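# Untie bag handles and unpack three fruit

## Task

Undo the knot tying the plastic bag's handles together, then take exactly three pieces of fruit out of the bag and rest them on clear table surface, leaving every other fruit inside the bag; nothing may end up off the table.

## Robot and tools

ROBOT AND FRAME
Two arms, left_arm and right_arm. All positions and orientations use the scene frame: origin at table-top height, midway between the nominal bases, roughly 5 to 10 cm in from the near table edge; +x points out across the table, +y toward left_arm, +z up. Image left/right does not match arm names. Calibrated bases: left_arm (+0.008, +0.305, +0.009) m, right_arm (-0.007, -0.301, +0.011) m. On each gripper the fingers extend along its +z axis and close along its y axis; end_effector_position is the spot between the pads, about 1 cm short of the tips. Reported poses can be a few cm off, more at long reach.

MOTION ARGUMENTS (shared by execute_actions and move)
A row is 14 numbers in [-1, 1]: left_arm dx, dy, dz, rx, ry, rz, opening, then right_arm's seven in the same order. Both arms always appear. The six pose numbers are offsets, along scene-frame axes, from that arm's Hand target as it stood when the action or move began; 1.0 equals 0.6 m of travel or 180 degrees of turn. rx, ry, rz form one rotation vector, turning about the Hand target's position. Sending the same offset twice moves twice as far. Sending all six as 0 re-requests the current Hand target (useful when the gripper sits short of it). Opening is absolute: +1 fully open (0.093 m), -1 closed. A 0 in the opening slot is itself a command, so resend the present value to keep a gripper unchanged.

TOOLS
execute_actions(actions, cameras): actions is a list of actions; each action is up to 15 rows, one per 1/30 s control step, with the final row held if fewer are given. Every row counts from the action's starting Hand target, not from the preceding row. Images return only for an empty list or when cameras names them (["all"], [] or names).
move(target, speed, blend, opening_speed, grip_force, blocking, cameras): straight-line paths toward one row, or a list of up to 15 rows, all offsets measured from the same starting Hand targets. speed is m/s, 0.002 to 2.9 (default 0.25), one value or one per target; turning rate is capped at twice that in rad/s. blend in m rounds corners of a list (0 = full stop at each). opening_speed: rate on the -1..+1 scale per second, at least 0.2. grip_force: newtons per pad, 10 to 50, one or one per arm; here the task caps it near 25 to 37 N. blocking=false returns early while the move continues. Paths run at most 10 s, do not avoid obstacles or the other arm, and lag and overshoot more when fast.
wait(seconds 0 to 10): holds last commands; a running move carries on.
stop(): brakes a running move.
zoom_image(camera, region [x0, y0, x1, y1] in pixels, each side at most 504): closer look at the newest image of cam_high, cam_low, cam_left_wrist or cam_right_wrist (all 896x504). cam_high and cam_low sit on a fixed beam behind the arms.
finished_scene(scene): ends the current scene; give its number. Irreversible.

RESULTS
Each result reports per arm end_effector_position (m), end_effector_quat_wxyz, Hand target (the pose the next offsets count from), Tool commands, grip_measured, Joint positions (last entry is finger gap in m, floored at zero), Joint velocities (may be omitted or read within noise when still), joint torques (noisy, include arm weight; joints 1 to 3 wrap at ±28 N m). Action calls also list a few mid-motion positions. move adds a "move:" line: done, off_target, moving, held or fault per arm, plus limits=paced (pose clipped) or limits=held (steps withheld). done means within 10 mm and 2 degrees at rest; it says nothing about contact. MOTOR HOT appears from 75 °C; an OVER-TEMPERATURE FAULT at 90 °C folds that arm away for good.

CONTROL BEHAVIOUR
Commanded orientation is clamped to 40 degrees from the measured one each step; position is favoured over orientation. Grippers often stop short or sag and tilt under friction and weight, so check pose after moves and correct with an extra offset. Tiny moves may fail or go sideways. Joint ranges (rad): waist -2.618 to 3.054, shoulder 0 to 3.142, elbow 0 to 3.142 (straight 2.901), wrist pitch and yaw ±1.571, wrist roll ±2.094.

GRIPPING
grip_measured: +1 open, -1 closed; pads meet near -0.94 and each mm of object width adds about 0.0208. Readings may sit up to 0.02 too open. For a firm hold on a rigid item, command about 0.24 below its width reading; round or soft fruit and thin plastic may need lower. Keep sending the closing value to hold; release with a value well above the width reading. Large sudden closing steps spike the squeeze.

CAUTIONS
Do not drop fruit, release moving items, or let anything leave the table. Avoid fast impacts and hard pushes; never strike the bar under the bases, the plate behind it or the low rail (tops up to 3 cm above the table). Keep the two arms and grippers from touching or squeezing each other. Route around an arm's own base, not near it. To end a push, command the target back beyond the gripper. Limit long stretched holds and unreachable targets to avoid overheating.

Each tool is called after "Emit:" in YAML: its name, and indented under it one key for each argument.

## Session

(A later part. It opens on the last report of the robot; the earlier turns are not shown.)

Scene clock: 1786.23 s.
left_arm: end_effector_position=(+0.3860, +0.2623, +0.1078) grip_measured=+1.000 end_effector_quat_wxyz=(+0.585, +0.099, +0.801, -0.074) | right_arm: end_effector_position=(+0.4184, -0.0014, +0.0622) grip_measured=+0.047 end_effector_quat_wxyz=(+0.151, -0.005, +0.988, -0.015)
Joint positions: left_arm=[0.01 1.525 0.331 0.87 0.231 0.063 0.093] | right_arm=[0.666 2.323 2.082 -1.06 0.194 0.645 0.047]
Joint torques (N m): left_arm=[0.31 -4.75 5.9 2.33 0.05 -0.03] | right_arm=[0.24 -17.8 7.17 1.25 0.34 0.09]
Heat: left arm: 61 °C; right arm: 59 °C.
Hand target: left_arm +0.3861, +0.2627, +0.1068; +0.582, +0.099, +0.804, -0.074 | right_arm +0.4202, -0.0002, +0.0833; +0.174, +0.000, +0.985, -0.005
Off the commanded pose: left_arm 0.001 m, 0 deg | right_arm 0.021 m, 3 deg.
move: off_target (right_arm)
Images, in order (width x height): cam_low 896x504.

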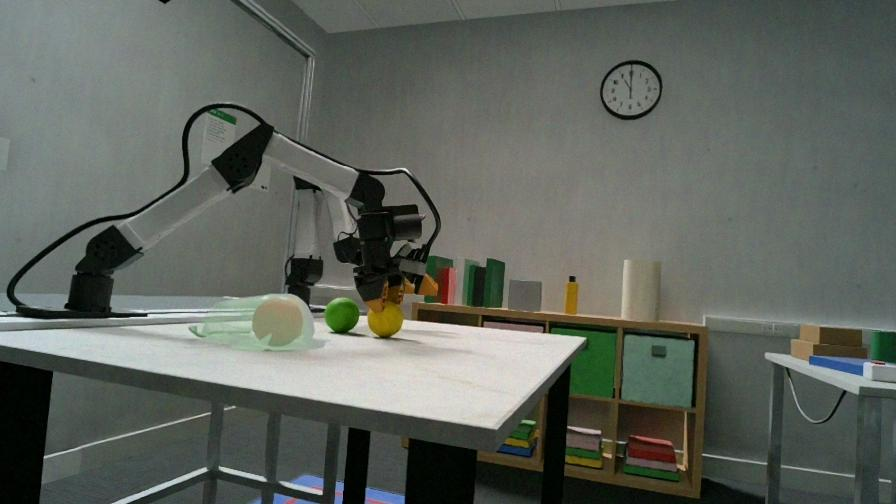

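Emit:
move:
  target: [0,0,0,0,0,0,1,0,0.0,-0.008,0,0,0,0]
  speed: 0.03
  cameras: ["cam_low"]

Emit:
zoom_image:
  camera: "cam_low"
  region: [350, 290, 420, 345]

Emit:
move:
  target: [0,0,0,0,0,0,1,0,0.0,-0.008,0,0,0,0]
  speed: 0.03
  cameras: ["cam_low"]

Emit:
zoom_image:
  camera: "cam_low"
  region: [350, 290, 420, 345]

Scene clock: 1797.77 s.
left_arm: end_effector_position=(+0.3860, +0.2623, +0.1078) grip_measured=+1.000 end_effector_quat_wxyz=(+0.585, +0.099, +0.801, -0.074) | right_arm: end_effector_position=(+0.4189, -0.0010, +0.0606) grip_measured=+0.047 end_effector_quat_wxyz=(+0.154, -0.004, +0.988, -0.013)
Joint positions: left_arm=[0.01 1.525 0.331 0.87 0.231 0.063 0.093] | right_arm=[0.666 2.32 2.068 -1.044 0.194 0.645 0.047]
Joint torques (N m): left_arm=[0.32 -4.81 5.96 2.32 0.05 -0.02] | right_arm=[0.08 -17.39 6.94 1.31 0.32 0.1]
Heat: left arm: 61 °C; right arm: 57 °C.
Hand target: left_arm +0.3861, +0.2627, +0.1068; +0.582, +0.099, +0.804, -0.074 | right_arm +0.4202, -0.0002, +0.0785; +0.174, +0.000, +0.985, -0.005
Off the commanded pose: left_arm 0.001 m, 0 deg | right_arm 0.018 m, 3 deg.
move: off_target (right_arm)
Images, in order (width x height): cam_low 896x504.

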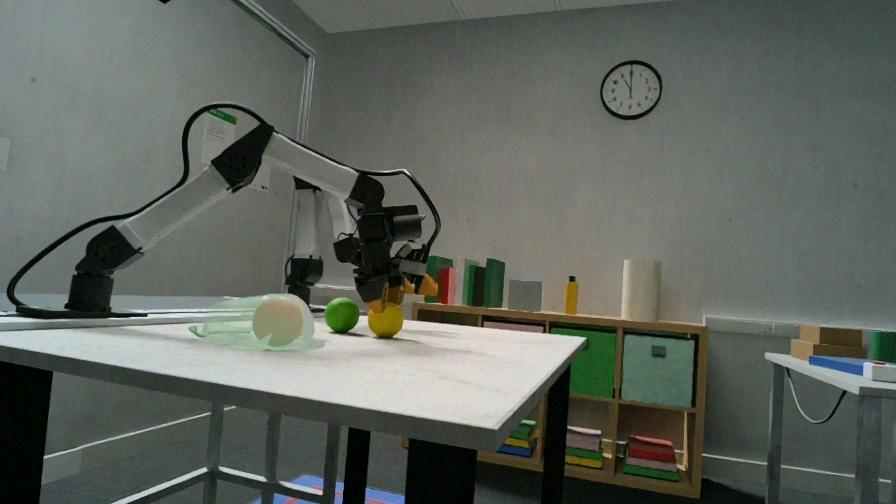

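Scaled by 7.200 from the camera's 896x504 image, which has a finer 1280x720 frame.

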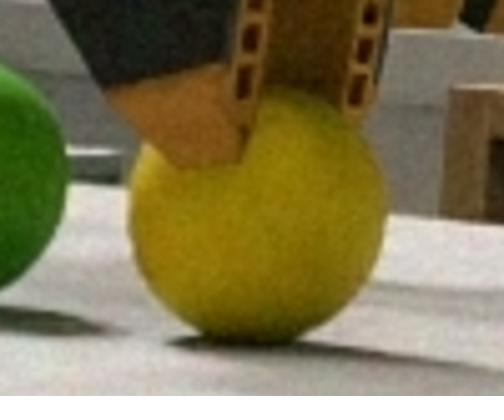

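Scene clock: 1798.50 s.
left_arm: end_effector_position=(+0.3860, +0.2623, +0.1078) grip_measured=+1.000 end_effector_quat_wxyz=(+0.585, +0.099, +0.801, -0.074) | right_arm: end_effector_position=(+0.4193, -0.0012, +0.0600) grip_measured=+0.047 end_effector_quat_wxyz=(+0.157, -0.004, +0.988, -0.012)
Joint positions: left_arm=[0.01 1.525 0.331 0.87 0.231 0.063 0.093] | right_arm=[0.666 2.314 2.054 -1.03 0.196 0.645 0.047]
Joint torques (N m): left_arm=[0.36 -4.72 5.93 2.31 0.06 -0.03] | right_arm=[0.12 -16.69 6.49 1.4 0.31 0.1]
Heat: left arm: 61 °C; right arm: 57 °C.
Hand target: left_arm +0.3861, +0.2627, +0.1068; +0.582, +0.099, +0.804, -0.074 | right_arm +0.4202, -0.0002, +0.0735; +0.174, +0.000, +0.985, -0.005
Off the commanded pose: left_arm 0.001 m, 0 deg | right_arm 0.014 m, 2 deg.
move: off_target (right_arm)
Images, in order (width x height): cam_low 896x504.

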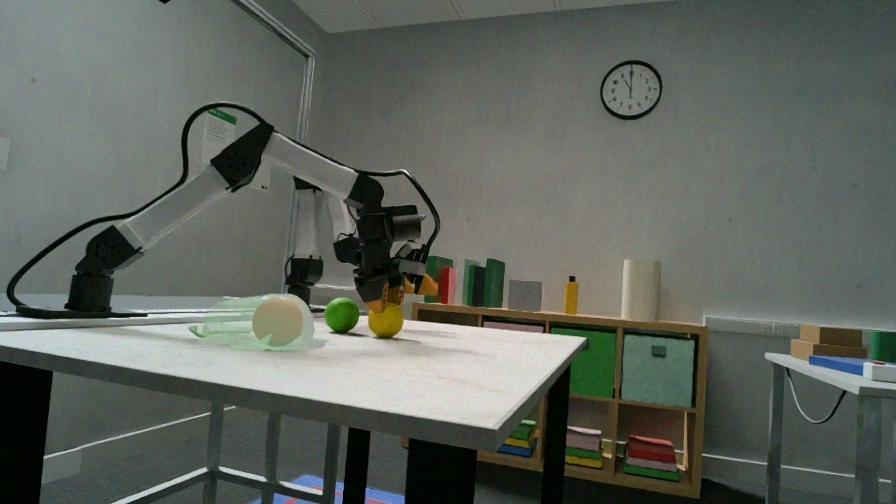

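Scaled by 7.200 from the camera's 896x504 image, which has a finer 1280x720 frame.

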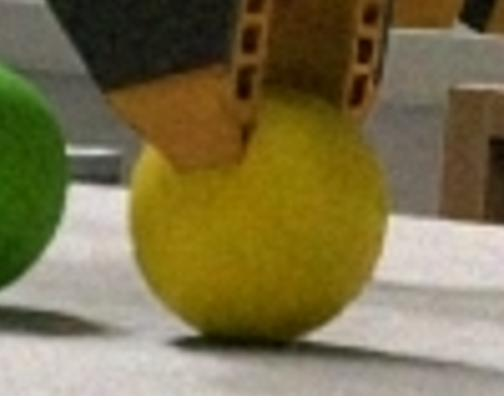

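Emit:
move:
  target:
    - [0,0,0,0,0,0,1,0,0,0,0,0,0,0]
    - [0,0,0,0,0,0,1,0,0.0,0,0,0,0,0.75]
  speed: 0.03
  opening_speed: 0.25
  cameras: ["cam_low","cam_right_wrist"]

Scene clock: 1811.03 s.
left_arm: end_effector_position=(+0.3860, +0.2623, +0.1078) grip_measured=+1.000 end_effector_quat_wxyz=(+0.585, +0.099, +0.801, -0.074) | right_arm: end_effector_position=(+0.4211, -0.0003, +0.0608) grip_measured=+0.749 end_effector_quat_wxyz=(+0.161, -0.004, +0.987, -0.011)
Joint positions: left_arm=[0.01 1.525 0.331 0.87 0.231 0.063 0.093] | right_arm=[0.666 2.314 2.054 -1.021 0.199 0.645 0.081]
Joint torques (N m): left_arm=[0.34 -4.81 5.94 2.32 0.05 -0.02] | right_arm=[0.13 -16.69 6.68 1.29 0.28 0.11]
Heat: left arm: 61 °C; right arm: 56 °C.
Hand target: left_arm +0.3861, +0.2627, +0.1068; +0.582, +0.099, +0.804, -0.074 | right_arm +0.4202, -0.0002, +0.0737; +0.174, +0.000, +0.985, -0.005
Off the commanded pose: left_arm 0.001 m, 0 deg | right_arm 0.013 m, 2 deg.
move: off_target (right_arm); target 2's new opening was sent with right_arm's hand 0.013 m and 2 deg from that target
camera_calibration:
cam_right_wrist: T_world_to_cam=[[0.0123448, -0.999606, 0.0251928, -0.00718053], [-0.995233, -0.00984554, 0.0970231, 0.452954], [-0.0967369, -0.0262704, -0.994963, 0.187106], [0, 0, 0, 1]] pos_world=[0.468984, 0.00219724, 0.142398]
Images, in order (width x height): cam_low 896x504, cam_right_wrist 896x504.

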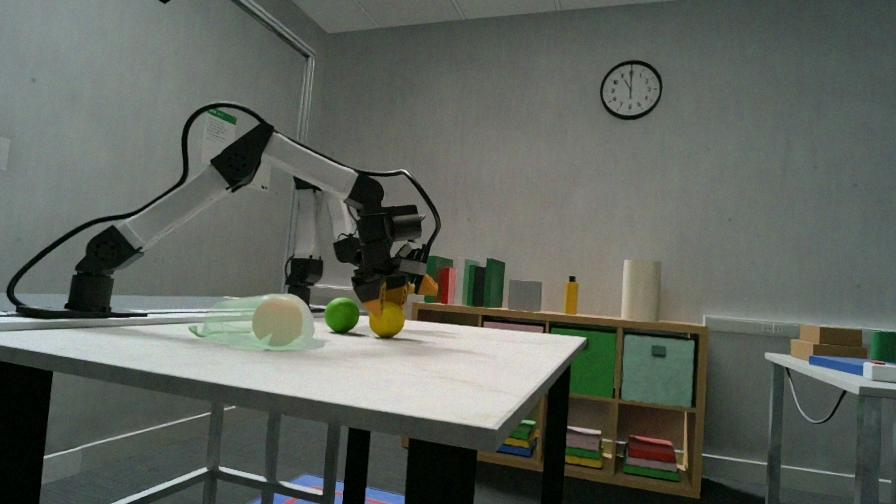

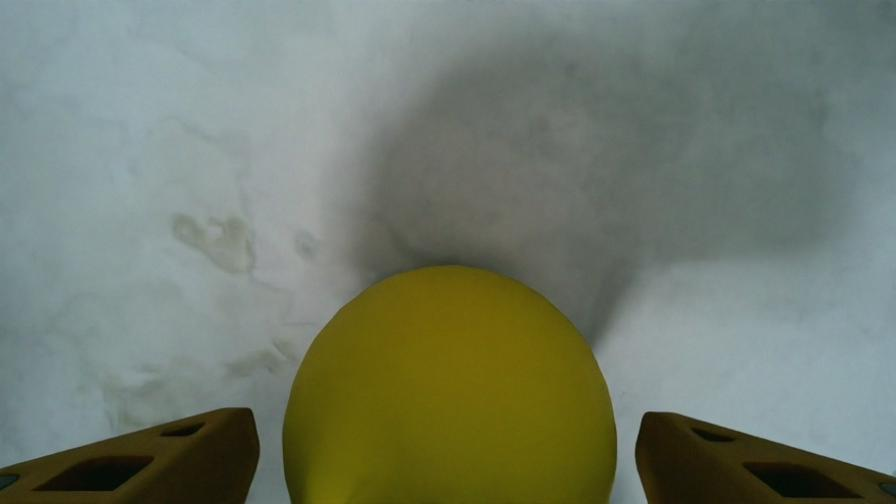

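Emit:
move:
  target:
    - [0,0,0,0,0,0,1,-0.01,0,0.2,0,0,0,0.75]
    - [0,0,0,0,0,0,1,-0.16,-0.41,0.33,0,-0.02,0,0.75]
  speed: [0.1,0.3]
  blend: [0.03,0]
  cameras: ["cam_low","cam_right_wrist","cam_high"]

Emit:
zoom_image:
  camera: "cam_right_wrist"
  region: [280, 100, 680, 480]

Scene clock: 1827.33 s.
left_arm: end_effector_position=(+0.3860, +0.2623, +0.1078) grip_measured=+1.000 end_effector_quat_wxyz=(+0.585, +0.099, +0.801, -0.074) | right_arm: end_effector_position=(+0.3286, -0.2448, +0.2718) grip_measured=+0.749 end_effector_quat_wxyz=(+0.205, +0.002, +0.979, -0.008)
Joint positions: left_arm=[0.01 1.525 0.331 0.87 0.231 0.063 0.093] | right_arm=[0.15 1.509 1.738 -1.362 0.045 0.162 0.081]
Joint torques (N m): left_arm=[0.34 -4.77 5.94 2.33 0.06 -0.01] | right_arm=[-0.69 -7.54 6.48 1.5 -0.06 -0.07]
Heat: left arm: 61 °C; right arm: 55 °C.
Hand target: left_arm +0.3861, +0.2627, +0.1068; +0.582, +0.099, +0.804, -0.074 | right_arm +0.3241, -0.2461, +0.2717; +0.205, +0.000, +0.979, -0.005
Off the commanded pose: left_arm 0.001 m, 0 deg | right_arm 0.005 m, 0 deg.
move: done
camera_calibration:
cam_right_wrist: T_world_to_cam=[[0.00115851, -0.999821, 0.0188744, -0.250417], [-0.999979, -0.00103691, 0.00645147, 0.366394], [-0.00643075, -0.0188815, -0.999801, 0.355198], [0, 0, 0, 1]] pos_world=[0.36896, -0.243286, 0.35749]
Images, in order (width x height): cam_high 896x504, cam_low 896x504, cam_right_wrist 896x504.

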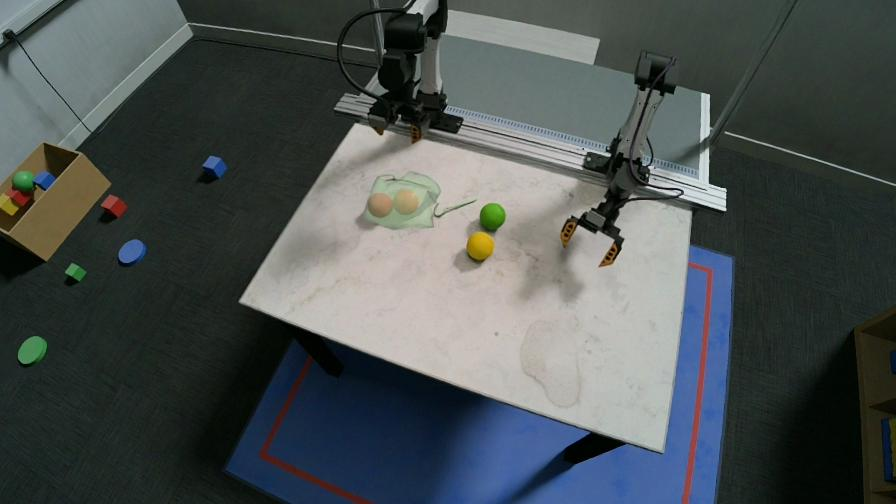

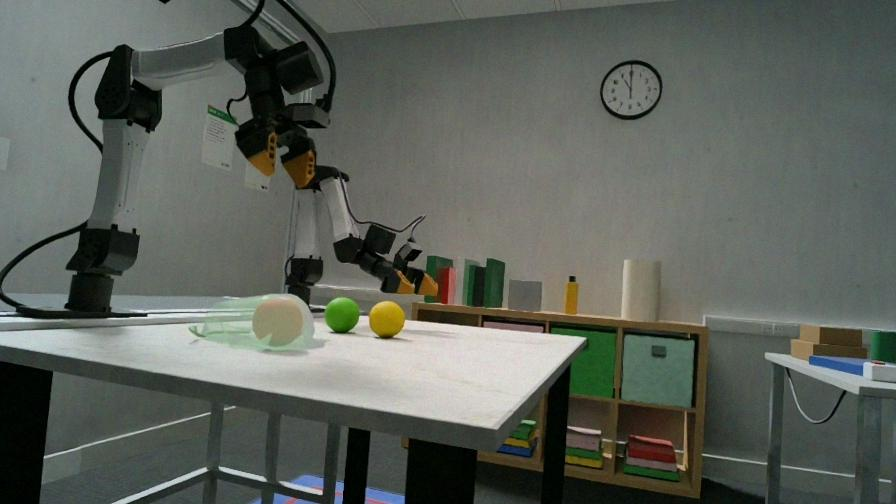

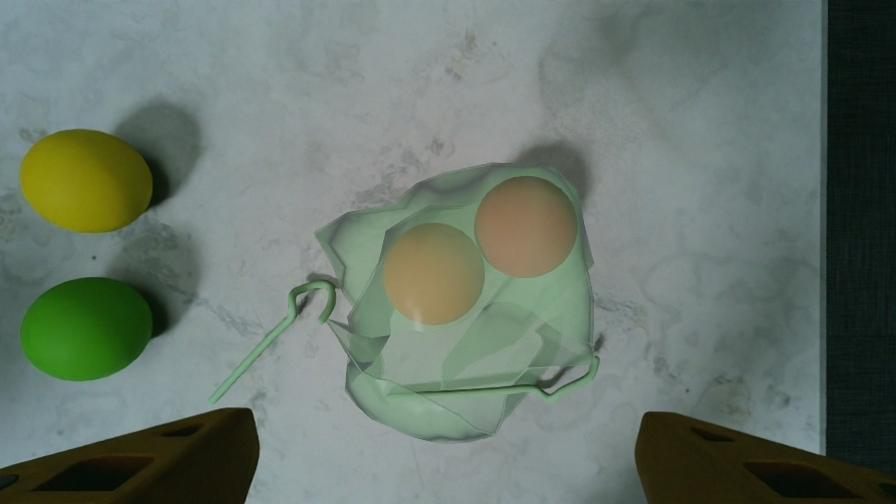

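Scaled by 1.260 from the camera's 896x504 image, which has a finer 1280x720 frame.

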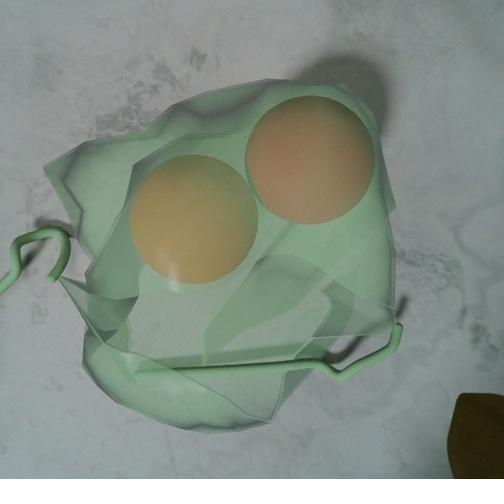

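Emit:
zoom_image:
  camera: "cam_right_wrist"
  region: [320, 280, 620, 450]

Emit:
zoom_image:
  camera: "cam_high"
  region: [350, 150, 480, 240]

Emit:
zoom_image:
  camera: "cam_low"
  region: [180, 280, 340, 360]

Scaled by 1.680 from the camera's 896x504 image, which has a finer 1280x720 frame.

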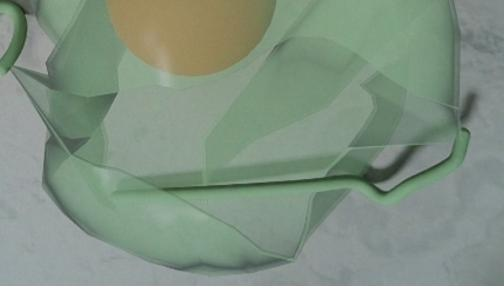

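Scaled by 3.877 from the camera's 896x504 image, which has a finer 1280x720 frame.

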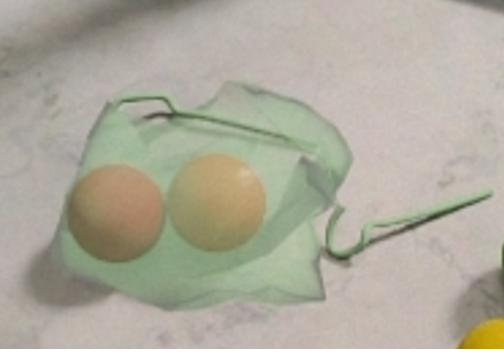

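Scaled by 3.150 from the camera's 896x504 image, which has a finer 1280x720 frame.

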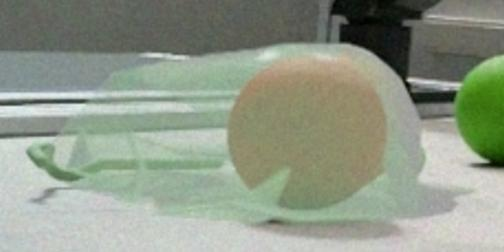

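Emit:
move:
  target:
    - [0,0,0.15,0,0,-0.1,1,0,0,0,0,0,0,0.75]
    - [-0.09,-0.38,0.13,0,0,-0.421,1,0,0,0,0,0,0,0.75]
  speed: [0.2,0.25]
  blend: [0.03,0]
  cameras: ["cam_left_wrist"]

Emit:
zoom_image:
  camera: "cam_left_wrist"
  region: [200, 100, 700, 400]

Scene clock: 1880.37 s.
left_arm: end_effector_position=(+0.3296, +0.0365, +0.1849) grip_measured=+1.000 end_effector_quat_wxyz=(+0.418, +0.569, +0.575, -0.413) | right_arm: end_effector_position=(+0.3285, -0.2447, +0.2718) grip_measured=+0.749 end_effector_quat_wxyz=(+0.205, +0.002, +0.979, -0.008)
Joint positions: left_arm=[-0.301 1.698 1.061 -0.136 1.125 0.715 0.093] | right_arm=[0.15 1.509 1.738 -1.362 0.045 0.162 0.081]
Joint torques (N m): left_arm=[0.2 -5.7 8.69 1.41 0.58 0.1] | right_arm=[-0.68 -7.34 6.35 1.54 -0.02 -0.1]
Heat: left arm: 60 °C; right arm: 54 °C.
Hand target: left_arm +0.3320, +0.0347, +0.1848; +0.414, +0.571, +0.574, -0.416 | right_arm +0.3241, -0.2461, +0.2717; +0.205, +0.000, +0.979, -0.005
Off the commanded pose: left_arm 0.003 m, 1 deg | right_arm 0.005 m, 0 deg.
move: done
camera_calibration:
cam_left_wrist: T_world_to_cam=[[-0.999981, -0.00385993, -0.00490446, 0.329837], [0.000998219, 0.676787, -0.736178, 0.15089], [0.00616087, -0.736168, -0.67677, 0.238935], [0, 0, 0, 1]] pos_world=[0.328208, 0.0750491, 0.274404]
Images, in order (width x height): cam_left_wrist 896x504.

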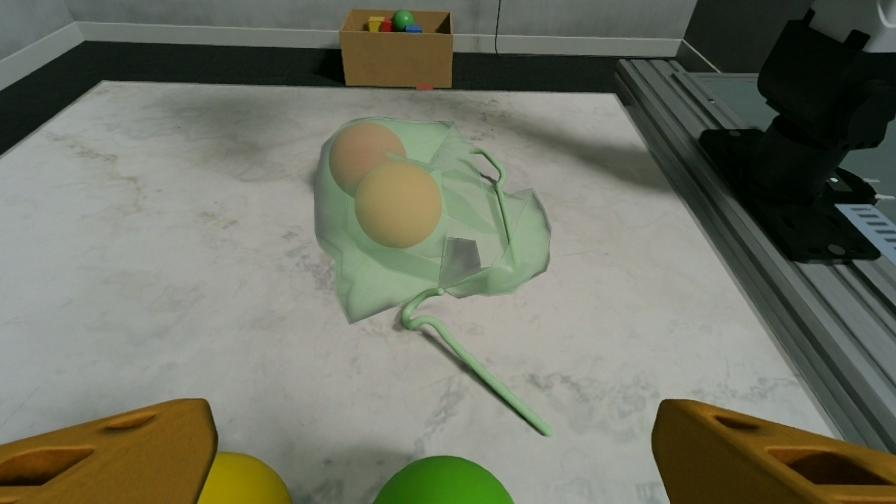

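Scaled by 1.008 from the camera's 896x504 image, which has a finer 1280x720 frame.

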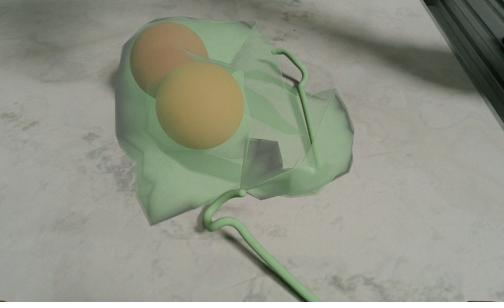

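Emit:
zoom_image:
  camera: "cam_left_wrist"
  region: [300, 100, 570, 340]

Scaled by 1.867 from the camera's 896x504 image, which has a finer 1280x720 frame.

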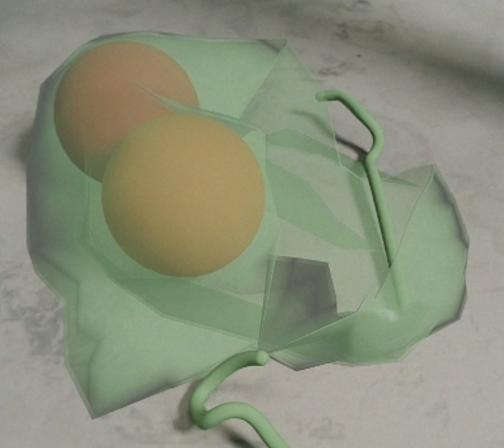

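Emit:
move:
  target: [0,0,0,0,0,0,1,0.0165,-0.073,-0.2945,0.0357,0.0601,-0.3402,-0.1]
  speed: 0.2
  cameras: ["cam_right_wrist","cam_left_wrist"]

Scene clock: 1955.43 s.
left_arm: end_effector_position=(+0.3294, +0.0365, +0.1848) grip_measured=+1.000 end_effector_quat_wxyz=(+0.418, +0.570, +0.575, -0.413) | right_arm: end_effector_position=(+0.3348, -0.2844, +0.1018) grip_measured=-0.099 end_effector_quat_wxyz=(+0.087, +0.500, +0.860, -0.049)
Joint positions: left_arm=[-0.301 1.698 1.061 -0.138 1.125 0.717 0.093] | right_arm=[0.099 1.728 1.35 -1.078 0.142 1.157 0.04]
Joint torques (N m): left_arm=[0.18 -5.6 8.68 1.43 0.57 0.07] | right_arm=[-0.88 -6.76 6.95 0.86 0.28 0.04]
Heat: left arm: 51 °C; right arm: 52 °C.
Hand target: left_arm +0.3320, +0.0347, +0.1848; +0.414, +0.571, +0.574, -0.416 | right_arm +0.3340, -0.2900, +0.0949; +0.085, +0.508, +0.855, -0.056
Off the commanded pose: left_arm 0.003 m, 1 deg | right_arm 0.009 m, 1 deg.
move: done
camera_calibration:
cam_left_wrist: T_world_to_cam=[[-0.999983, -0.00336049, -0.00485023, 0.329686], [0.00129347, 0.677151, -0.735843, 0.150529], [0.00575713, -0.735836, -0.677135, 0.239008], [0, 0, 0, 1]] pos_world=[0.328109, 0.075048, 0.274205]
cam_right_wrist: T_world_to_cam=[[-0.864414, -0.502777, -0.00213371, 0.146536], [-0.491054, 0.843333, 0.2183, 0.421756], [-0.107957, 0.189749, -0.975879, 0.275347], [0, 0, 0, 1]] pos_world=[0.363499, -0.334253, 0.176948]
Images, in order (width x height): cam_left_wrist 896x504, cam_right_wrist 896x504.

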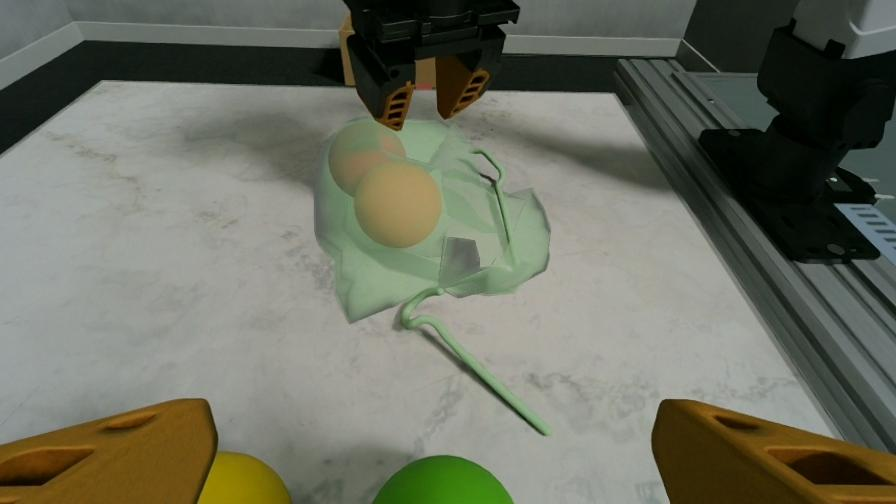

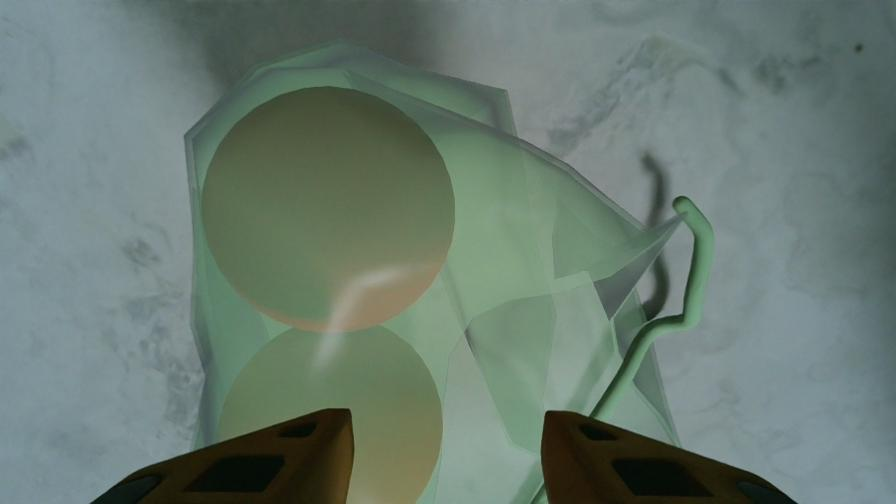

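Emit:
move:
  target:
    - [0,0,0,0,0,0,1,-0.049,0.0083,-0.07,0,0,0,0.0]
    - [0,0,0,0,0,0,1,-0.049,0.0083,-0.12,0,0,0,0.0]
  speed: 0.1
  cameras: ["cam_right_wrist","cam_left_wrist"]

Emit:
zoom_image:
  camera: "cam_left_wrist"
  region: [300, 80, 570, 320]

Scene clock: 1974.03 s.
left_arm: end_effector_position=(+0.3294, +0.0365, +0.1848) grip_measured=+1.000 end_effector_quat_wxyz=(+0.418, +0.570, +0.575, -0.413) | right_arm: end_effector_position=(+0.3079, -0.2835, +0.0301) grip_measured=-0.001 end_effector_quat_wxyz=(+0.087, +0.507, +0.856, -0.048)
Joint positions: left_arm=[-0.301 1.698 1.061 -0.138 1.125 0.717 0.093] | right_arm=[0.121 1.718 1.038 -0.78 0.144 1.194 0.045]
Joint torques (N m): left_arm=[0.18 -5.64 8.66 1.41 0.55 0.08] | right_arm=[0.14 -6.05 6.41 0.9 0.32 0.08]
Heat: left arm: 50 °C; right arm: 53 °C.
Hand target: left_arm +0.3320, +0.0347, +0.1848; +0.414, +0.571, +0.574, -0.416 | right_arm +0.3047, -0.2850, +0.0230; +0.085, +0.508, +0.855, -0.056
Off the commanded pose: left_arm 0.003 m, 1 deg | right_arm 0.008 m, 1 deg.
move: done
camera_calibration:
cam_left_wrist: T_world_to_cam=[[-0.999983, -0.00336049, -0.00485023, 0.329686], [0.00129347, 0.677151, -0.735843, 0.150529], [0.00575713, -0.735836, -0.677135, 0.239008], [0, 0, 0, 1]] pos_world=[0.328109, 0.075048, 0.274205]
cam_right_wrist: T_world_to_cam=[[-0.871561, -0.490258, -0.00538236, 0.129309], [-0.479417, 0.849885, 0.218758, 0.421793], [-0.102674, 0.193241, -0.975764, 0.201609], [0, 0, 0, 1]] pos_world=[0.335616, -0.33404, 0.105148]
Images, in order (width x height): cam_left_wrist 896x504, cam_right_wrist 896x504.

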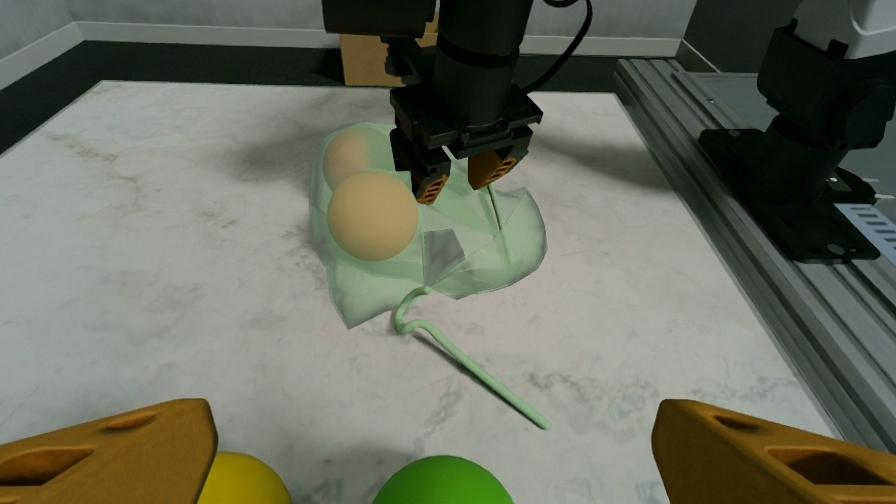

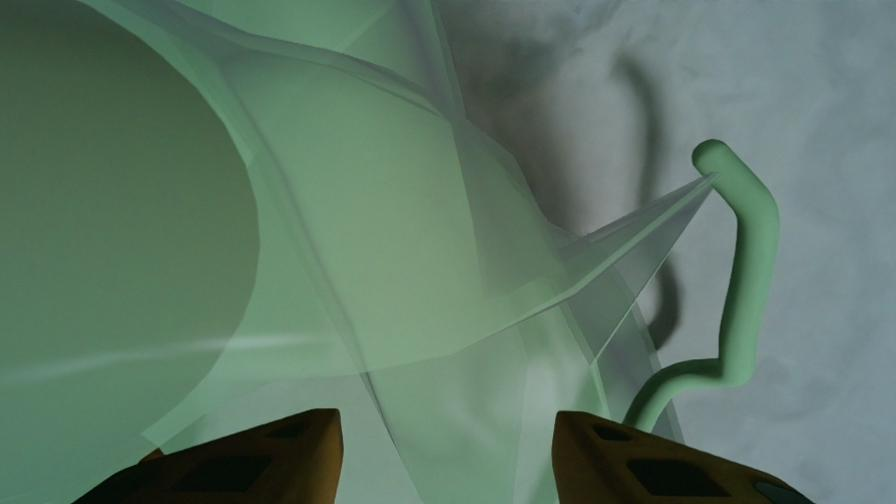

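Scaled by 1.867 from the camera's 896x504 image, which has a finer 1280x720 frame.

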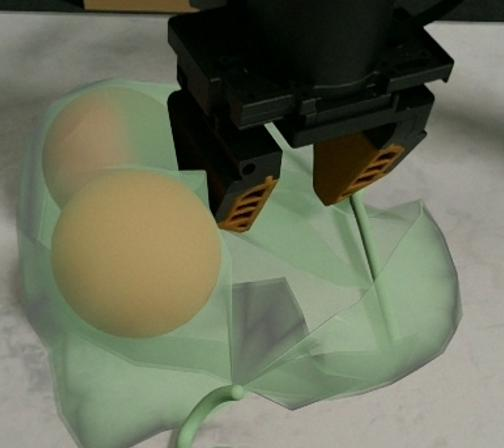

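Emit:
move:
  target:
    - [0,0,0,0,0,0,1,0,0,-0.008,0,0,0,0.0]
    - [0,0,0,0,0,0,1,0,0,-0.008,0,0,0,-1]
    - [0,0,0,0,0,0,1,0.01,0,0.07,0,0,0,-1]
  speed: 0.07
  opening_speed: 0.6
  cameras: ["cam_right_wrist","cam_left_wrist"]

Emit:
zoom_image:
  camera: "cam_left_wrist"
  region: [300, 80, 570, 320]

Scene clock: 1986.93 s.
left_arm: end_effector_position=(+0.3294, +0.0365, +0.1848) grip_measured=+1.000 end_effector_quat_wxyz=(+0.418, +0.570, +0.575, -0.413) | right_arm: end_effector_position=(+0.3052, -0.2831, +0.0497) grip_measured=-0.987 end_effector_quat_wxyz=(+0.069, +0.506, +0.857, -0.062)
Joint positions: left_arm=[-0.301 1.698 1.061 -0.138 1.125 0.717 0.093] | right_arm=[0.121 1.715 1.123 -0.914 0.144 1.195 0]
Joint torques (N m): left_arm=[0.13 -5.7 8.65 1.42 0.57 0.08] | right_arm=[-0.36 -10.1 10.52 0.34 0.29 -0.01]
Heat: left arm: 49 °C; right arm: 52 °C.
Hand target: left_arm +0.3320, +0.0347, +0.1848; +0.414, +0.571, +0.574, -0.416 | right_arm +0.3106, -0.2850, +0.0650; +0.085, +0.508, +0.855, -0.056
Off the commanded pose: left_arm 0.003 m, 1 deg | right_arm 0.016 m, 2 deg.
move: off_target (right_arm)
camera_calibration:
cam_left_wrist: T_world_to_cam=[[-0.999983, -0.00336049, -0.00485023, 0.329686], [0.00129347, 0.677151, -0.735843, 0.150529], [0.00575713, -0.735836, -0.677135, 0.239008], [0, 0, 0, 1]] pos_world=[0.328109, 0.075048, 0.274205]
cam_right_wrist: T_world_to_cam=[[-0.872098, -0.48791, 0.0372661, 0.125985], [-0.466857, 0.852443, 0.235343, 0.411891], [-0.146593, 0.187844, -0.971198, 0.232094], [0, 0, 0, 1]] pos_world=[0.336189, -0.333242, 0.123779]
Images, in order (width x height): cam_left_wrist 896x504, cam_right_wrist 896x504.

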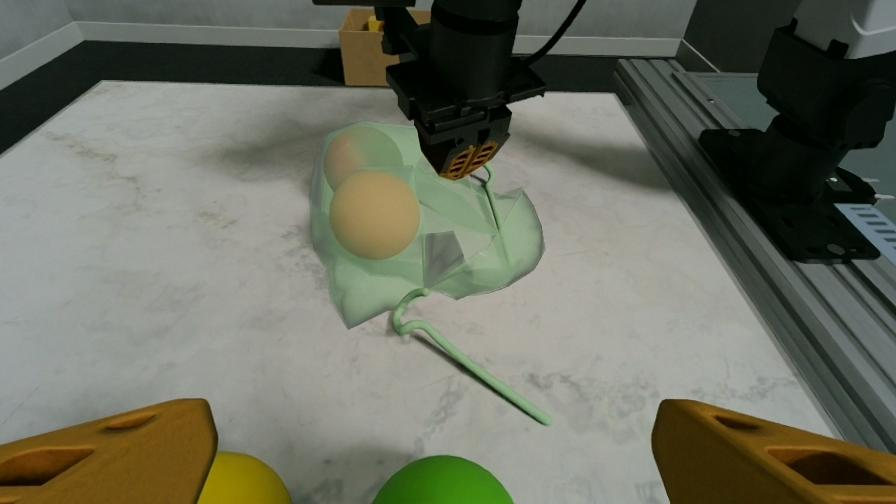

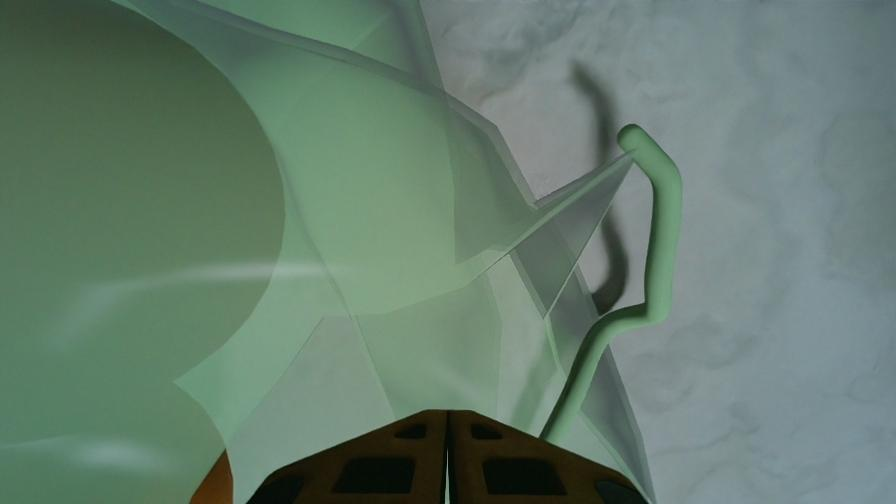

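Scaled by 1.867 from the camera's 896x504 image, which has a finer 1280x720 frame.

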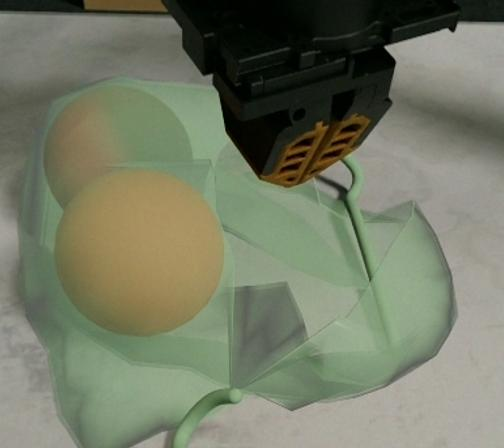

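Emit:
move:
  target: [0,0,0,0,0,0,1,0.0,0,0.07,0,0,0,-1]
  speed: 0.1
  cameras: ["cam_right_wrist","cam_left_wrist"]

Emit:
zoom_image:
  camera: "cam_left_wrist"
  region: [300, 80, 570, 320]

Scene clock: 2001.27 s.
left_arm: end_effector_position=(+0.3294, +0.0365, +0.1848) grip_measured=+1.000 end_effector_quat_wxyz=(+0.418, +0.570, +0.575, -0.413) | right_arm: end_effector_position=(+0.3071, -0.2812, +0.0916) grip_measured=-0.987 end_effector_quat_wxyz=(+0.070, +0.506, +0.857, -0.061)
Joint positions: left_arm=[-0.301 1.698 1.061 -0.138 1.125 0.717 0.093] | right_arm=[0.121 1.675 1.249 -1.079 0.144 1.195 0]
Joint torques (N m): left_arm=[0.16 -5.7 8.66 1.43 0.57 0.07] | right_arm=[-0.95 -9.88 10.93 0.34 0.3 -0.06]
Heat: left arm: 48 °C; right arm: 54 °C.
Hand target: left_arm +0.3320, +0.0347, +0.1848; +0.414, +0.571, +0.574, -0.416 | right_arm +0.3106, -0.2850, +0.1069; +0.085, +0.508, +0.855, -0.057
Off the commanded pose: left_arm 0.003 m, 1 deg | right_arm 0.016 m, 2 deg.
move: off_target (right_arm)
camera_calibration:
cam_left_wrist: T_world_to_cam=[[-0.999983, -0.00336049, -0.00485023, 0.329686], [0.00129347, 0.677151, -0.735843, 0.150529], [0.00575713, -0.735836, -0.677135, 0.239008], [0, 0, 0, 1]] pos_world=[0.328109, 0.075048, 0.274205]
cam_right_wrist: T_world_to_cam=[[-0.872115, -0.487982, 0.0358891, 0.127219], [-0.467263, 0.852358, 0.234841, 0.401491], [-0.145189, 0.188039, -0.971371, 0.272327], [0, 0, 0, 1]] pos_world=[0.33809, -0.331342, 0.165678]
Images, in order (width x height): cam_left_wrist 896x504, cam_right_wrist 896x504.

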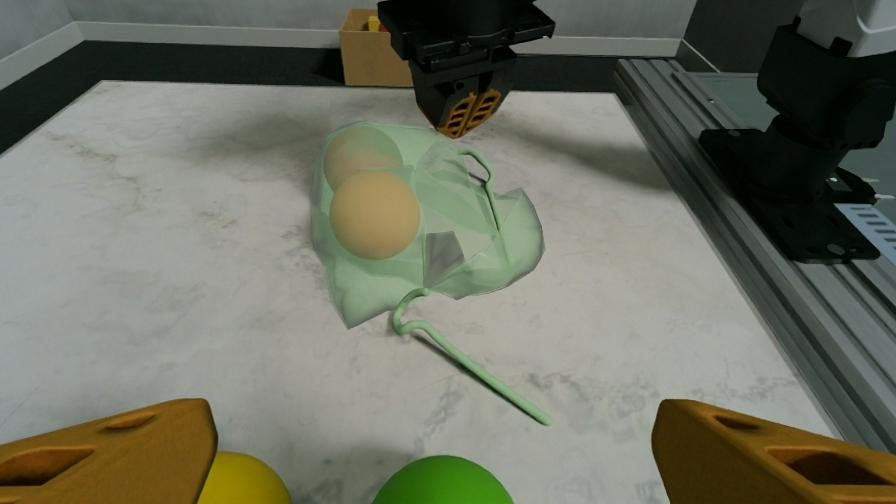

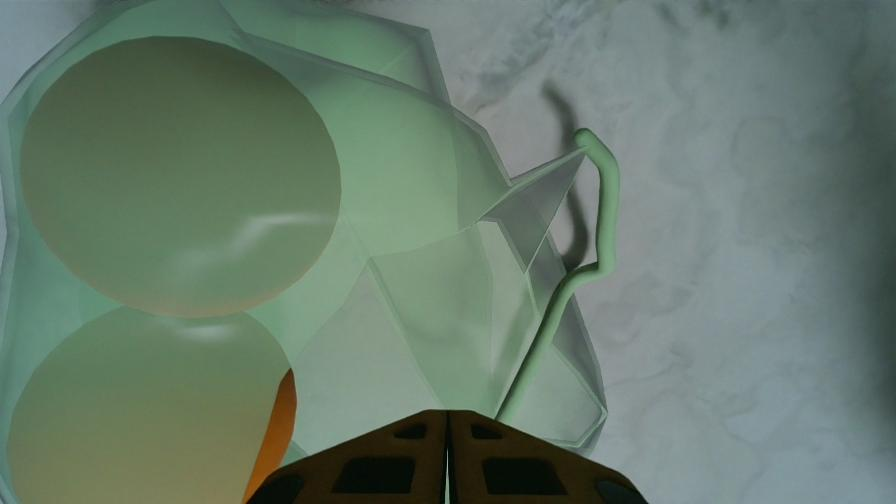

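Scaled by 1.867 from the camera's 896x504 image, which has a finer 1280x720 frame.

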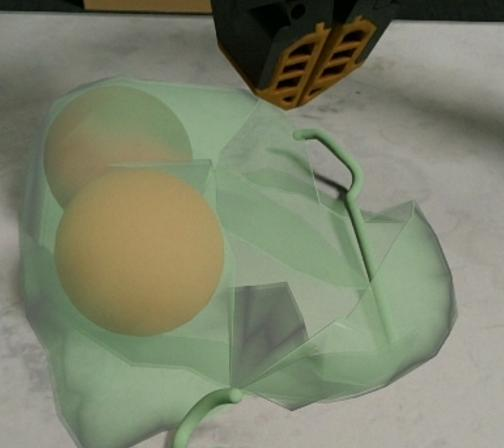

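Emit:
move:
  target:
    - [0,0,0,0,0,0,1,0.0457,0.015,-0.04,0,0,-0.1556,-0.3]
  speed: 0.12
  cameras: ["cam_right_wrist","cam_left_wrist"]

Emit:
zoom_image:
  camera: "cam_left_wrist"
  region: [300, 80, 570, 320]

Scene clock: 2043.37 s.
left_arm: end_effector_position=(+0.3294, +0.0365, +0.1848) grip_measured=+1.000 end_effector_quat_wxyz=(+0.418, +0.570, +0.575, -0.413) | right_arm: end_effector_position=(+0.3354, -0.2754, +0.0803) grip_measured=-0.301 end_effector_quat_wxyz=(+0.067, +0.699, +0.709, -0.068)
Joint positions: left_arm=[-0.301 1.698 1.061 -0.138 1.125 0.717 0.093] | right_arm=[0.131 1.844 1.413 -1.135 0.149 1.698 0.031]
Joint torques (N m): left_arm=[0.16 -5.64 8.59 1.42 0.58 0.09] | right_arm=[-0.01 -7.19 11.14 0.15 0.28 0.08]
Heat: left arm: 46 °C; right arm: 58 °C.
Hand target: left_arm +0.3320, +0.0347, +0.1848; +0.414, +0.571, +0.574, -0.416 | right_arm +0.3381, -0.2759, +0.0829; +0.069, +0.700, +0.707, -0.075
Off the commanded pose: left_arm 0.003 m, 1 deg | right_arm 0.004 m, 1 deg.
move: done
camera_calibration:
cam_left_wrist: T_world_to_cam=[[-0.999983, -0.00336049, -0.00485023, 0.329686], [0.00129347, 0.677151, -0.735843, 0.150529], [0.00575713, -0.735836, -0.677135, 0.239008], [0, 0, 0, 1]] pos_world=[0.328109, 0.075048, 0.274205]
cam_right_wrist: T_world_to_cam=[[-0.999716, -0.023374, 0.00454434, 0.3284], [-0.0217225, 0.973412, 0.22803, 0.296825], [-0.00975349, 0.227866, -0.973644, 0.230105], [0, 0, 0, 1]] pos_world=[0.336999, -0.33369, 0.154863]
Images, in order (width x height): cam_left_wrist 896x504, cam_right_wrist 896x504.

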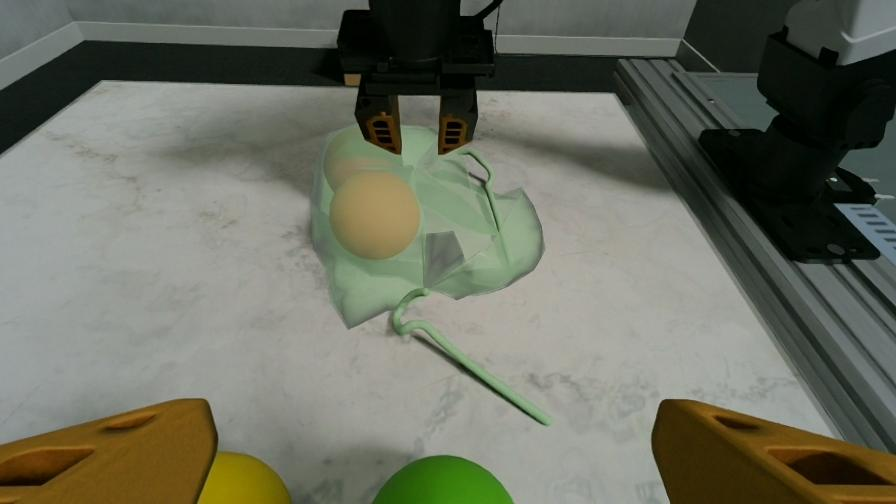

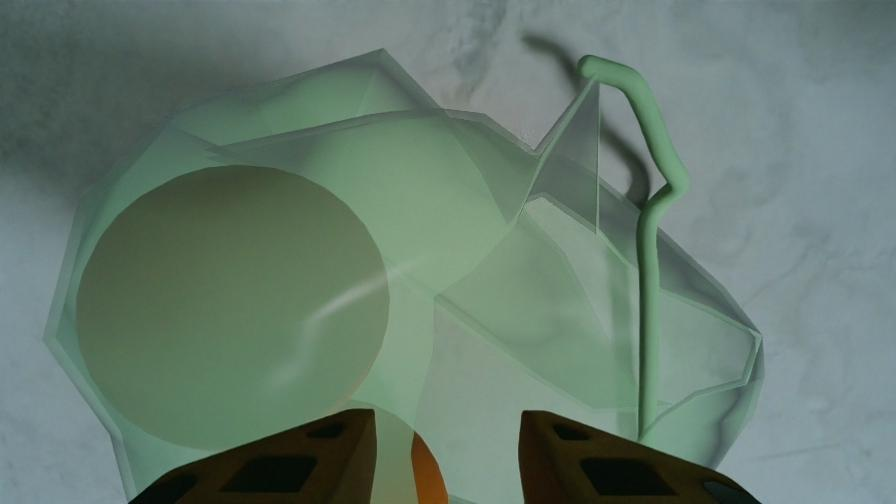

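Scaled by 1.867 from the camera's 896x504 image, which has a finer 1280x720 frame.

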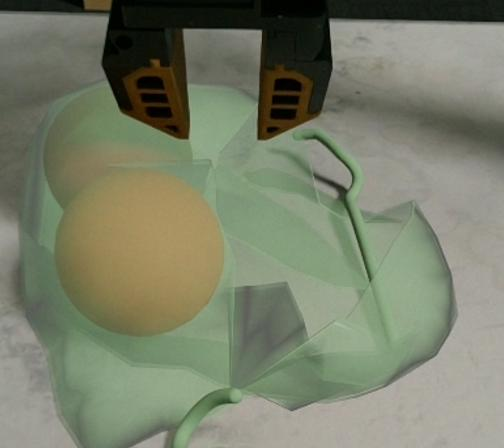

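Emit:
move:
  target:
    - [0,0,0,0,0,0,1,0.0077,-0.005,-0.087,0,0,0,-0.3]
  speed: 0.08
  cameras: ["cam_right_wrist","cam_left_wrist"]

Emit:
zoom_image:
  camera: "cam_left_wrist"
  region: [300, 80, 570, 320]

Scene clock: 2058.33 s.
left_arm: end_effector_position=(+0.3294, +0.0365, +0.1848) grip_measured=+1.000 end_effector_quat_wxyz=(+0.418, +0.570, +0.575, -0.413) | right_arm: end_effector_position=(+0.3453, -0.2757, +0.0387) grip_measured=-0.301 end_effector_quat_wxyz=(+0.069, +0.699, +0.709, -0.065)
Joint positions: left_arm=[-0.301 1.698 1.061 -0.138 1.125 0.717 0.093] | right_arm=[0.131 1.919 1.343 -0.982 0.149 1.699 0.031]
Joint torques (N m): left_arm=[0.2 -5.63 8.69 1.4 0.57 0.08] | right_arm=[-0.23 -7.76 6.28 0.57 0.29 0.03]
Heat: left arm: 46 °C; right arm: 57 °C.
Hand target: left_arm +0.3320, +0.0347, +0.1848; +0.414, +0.571, +0.574, -0.416 | right_arm +0.3427, -0.2789, +0.0308; +0.069, +0.700, +0.707, -0.075
Off the commanded pose: left_arm 0.003 m, 1 deg | right_arm 0.009 m, 1 deg.
move: done
camera_calibration:
cam_left_wrist: T_world_to_cam=[[-0.999983, -0.00336049, -0.00485023, 0.329686], [0.00129347, 0.677151, -0.735843, 0.150529], [0.00575713, -0.735836, -0.677135, 0.239008], [0, 0, 0, 1]] pos_world=[0.328109, 0.075048, 0.274205]
cam_right_wrist: T_world_to_cam=[[-0.999732, -0.0229657, -0.00287206, 0.338864], [-0.0230144, 0.973281, 0.228462, 0.30728], [-0.00245148, 0.228467, -0.973549, 0.187346], [0, 0, 0, 1]] pos_world=[0.346304, -0.334089, 0.113162]
Images, in order (width x height): cam_left_wrist 896x504, cam_right_wrist 896x504.

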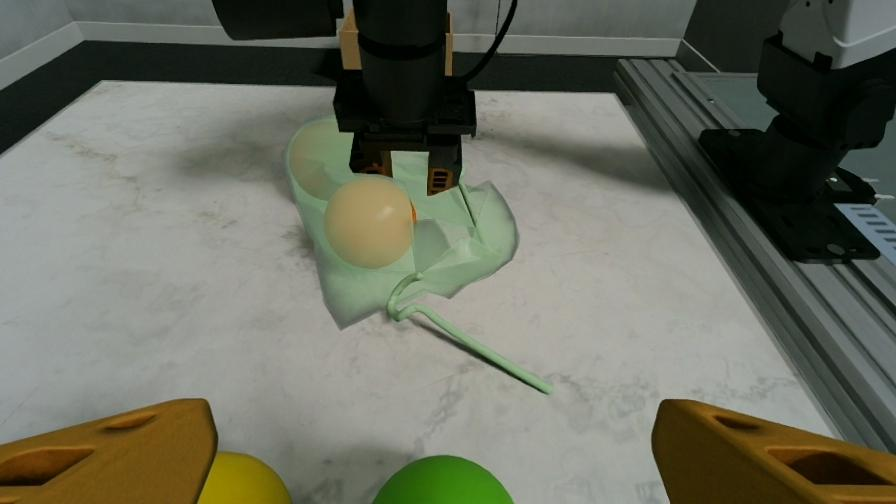

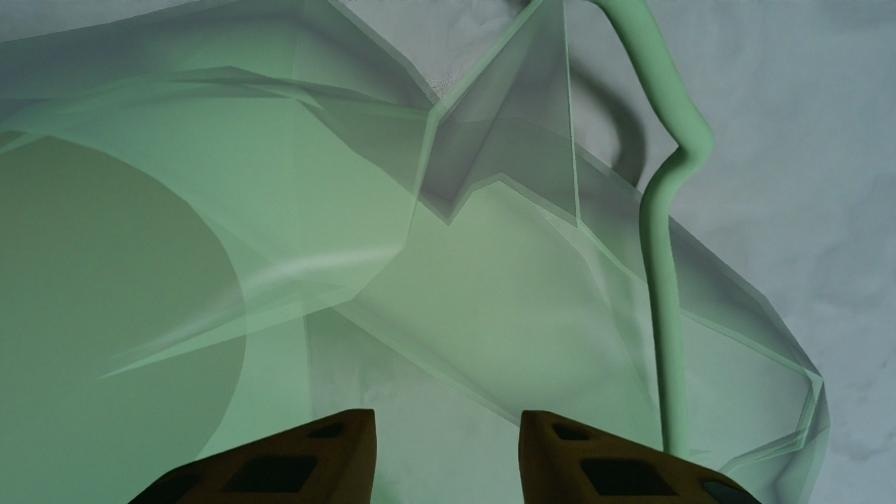

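Scaled by 1.867 from the camera's 896x504 image, which has a finer 1280x720 frame.

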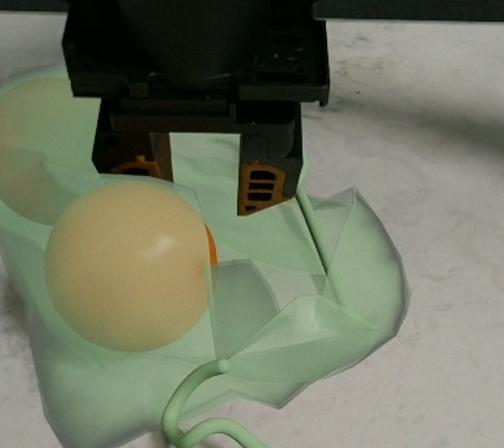

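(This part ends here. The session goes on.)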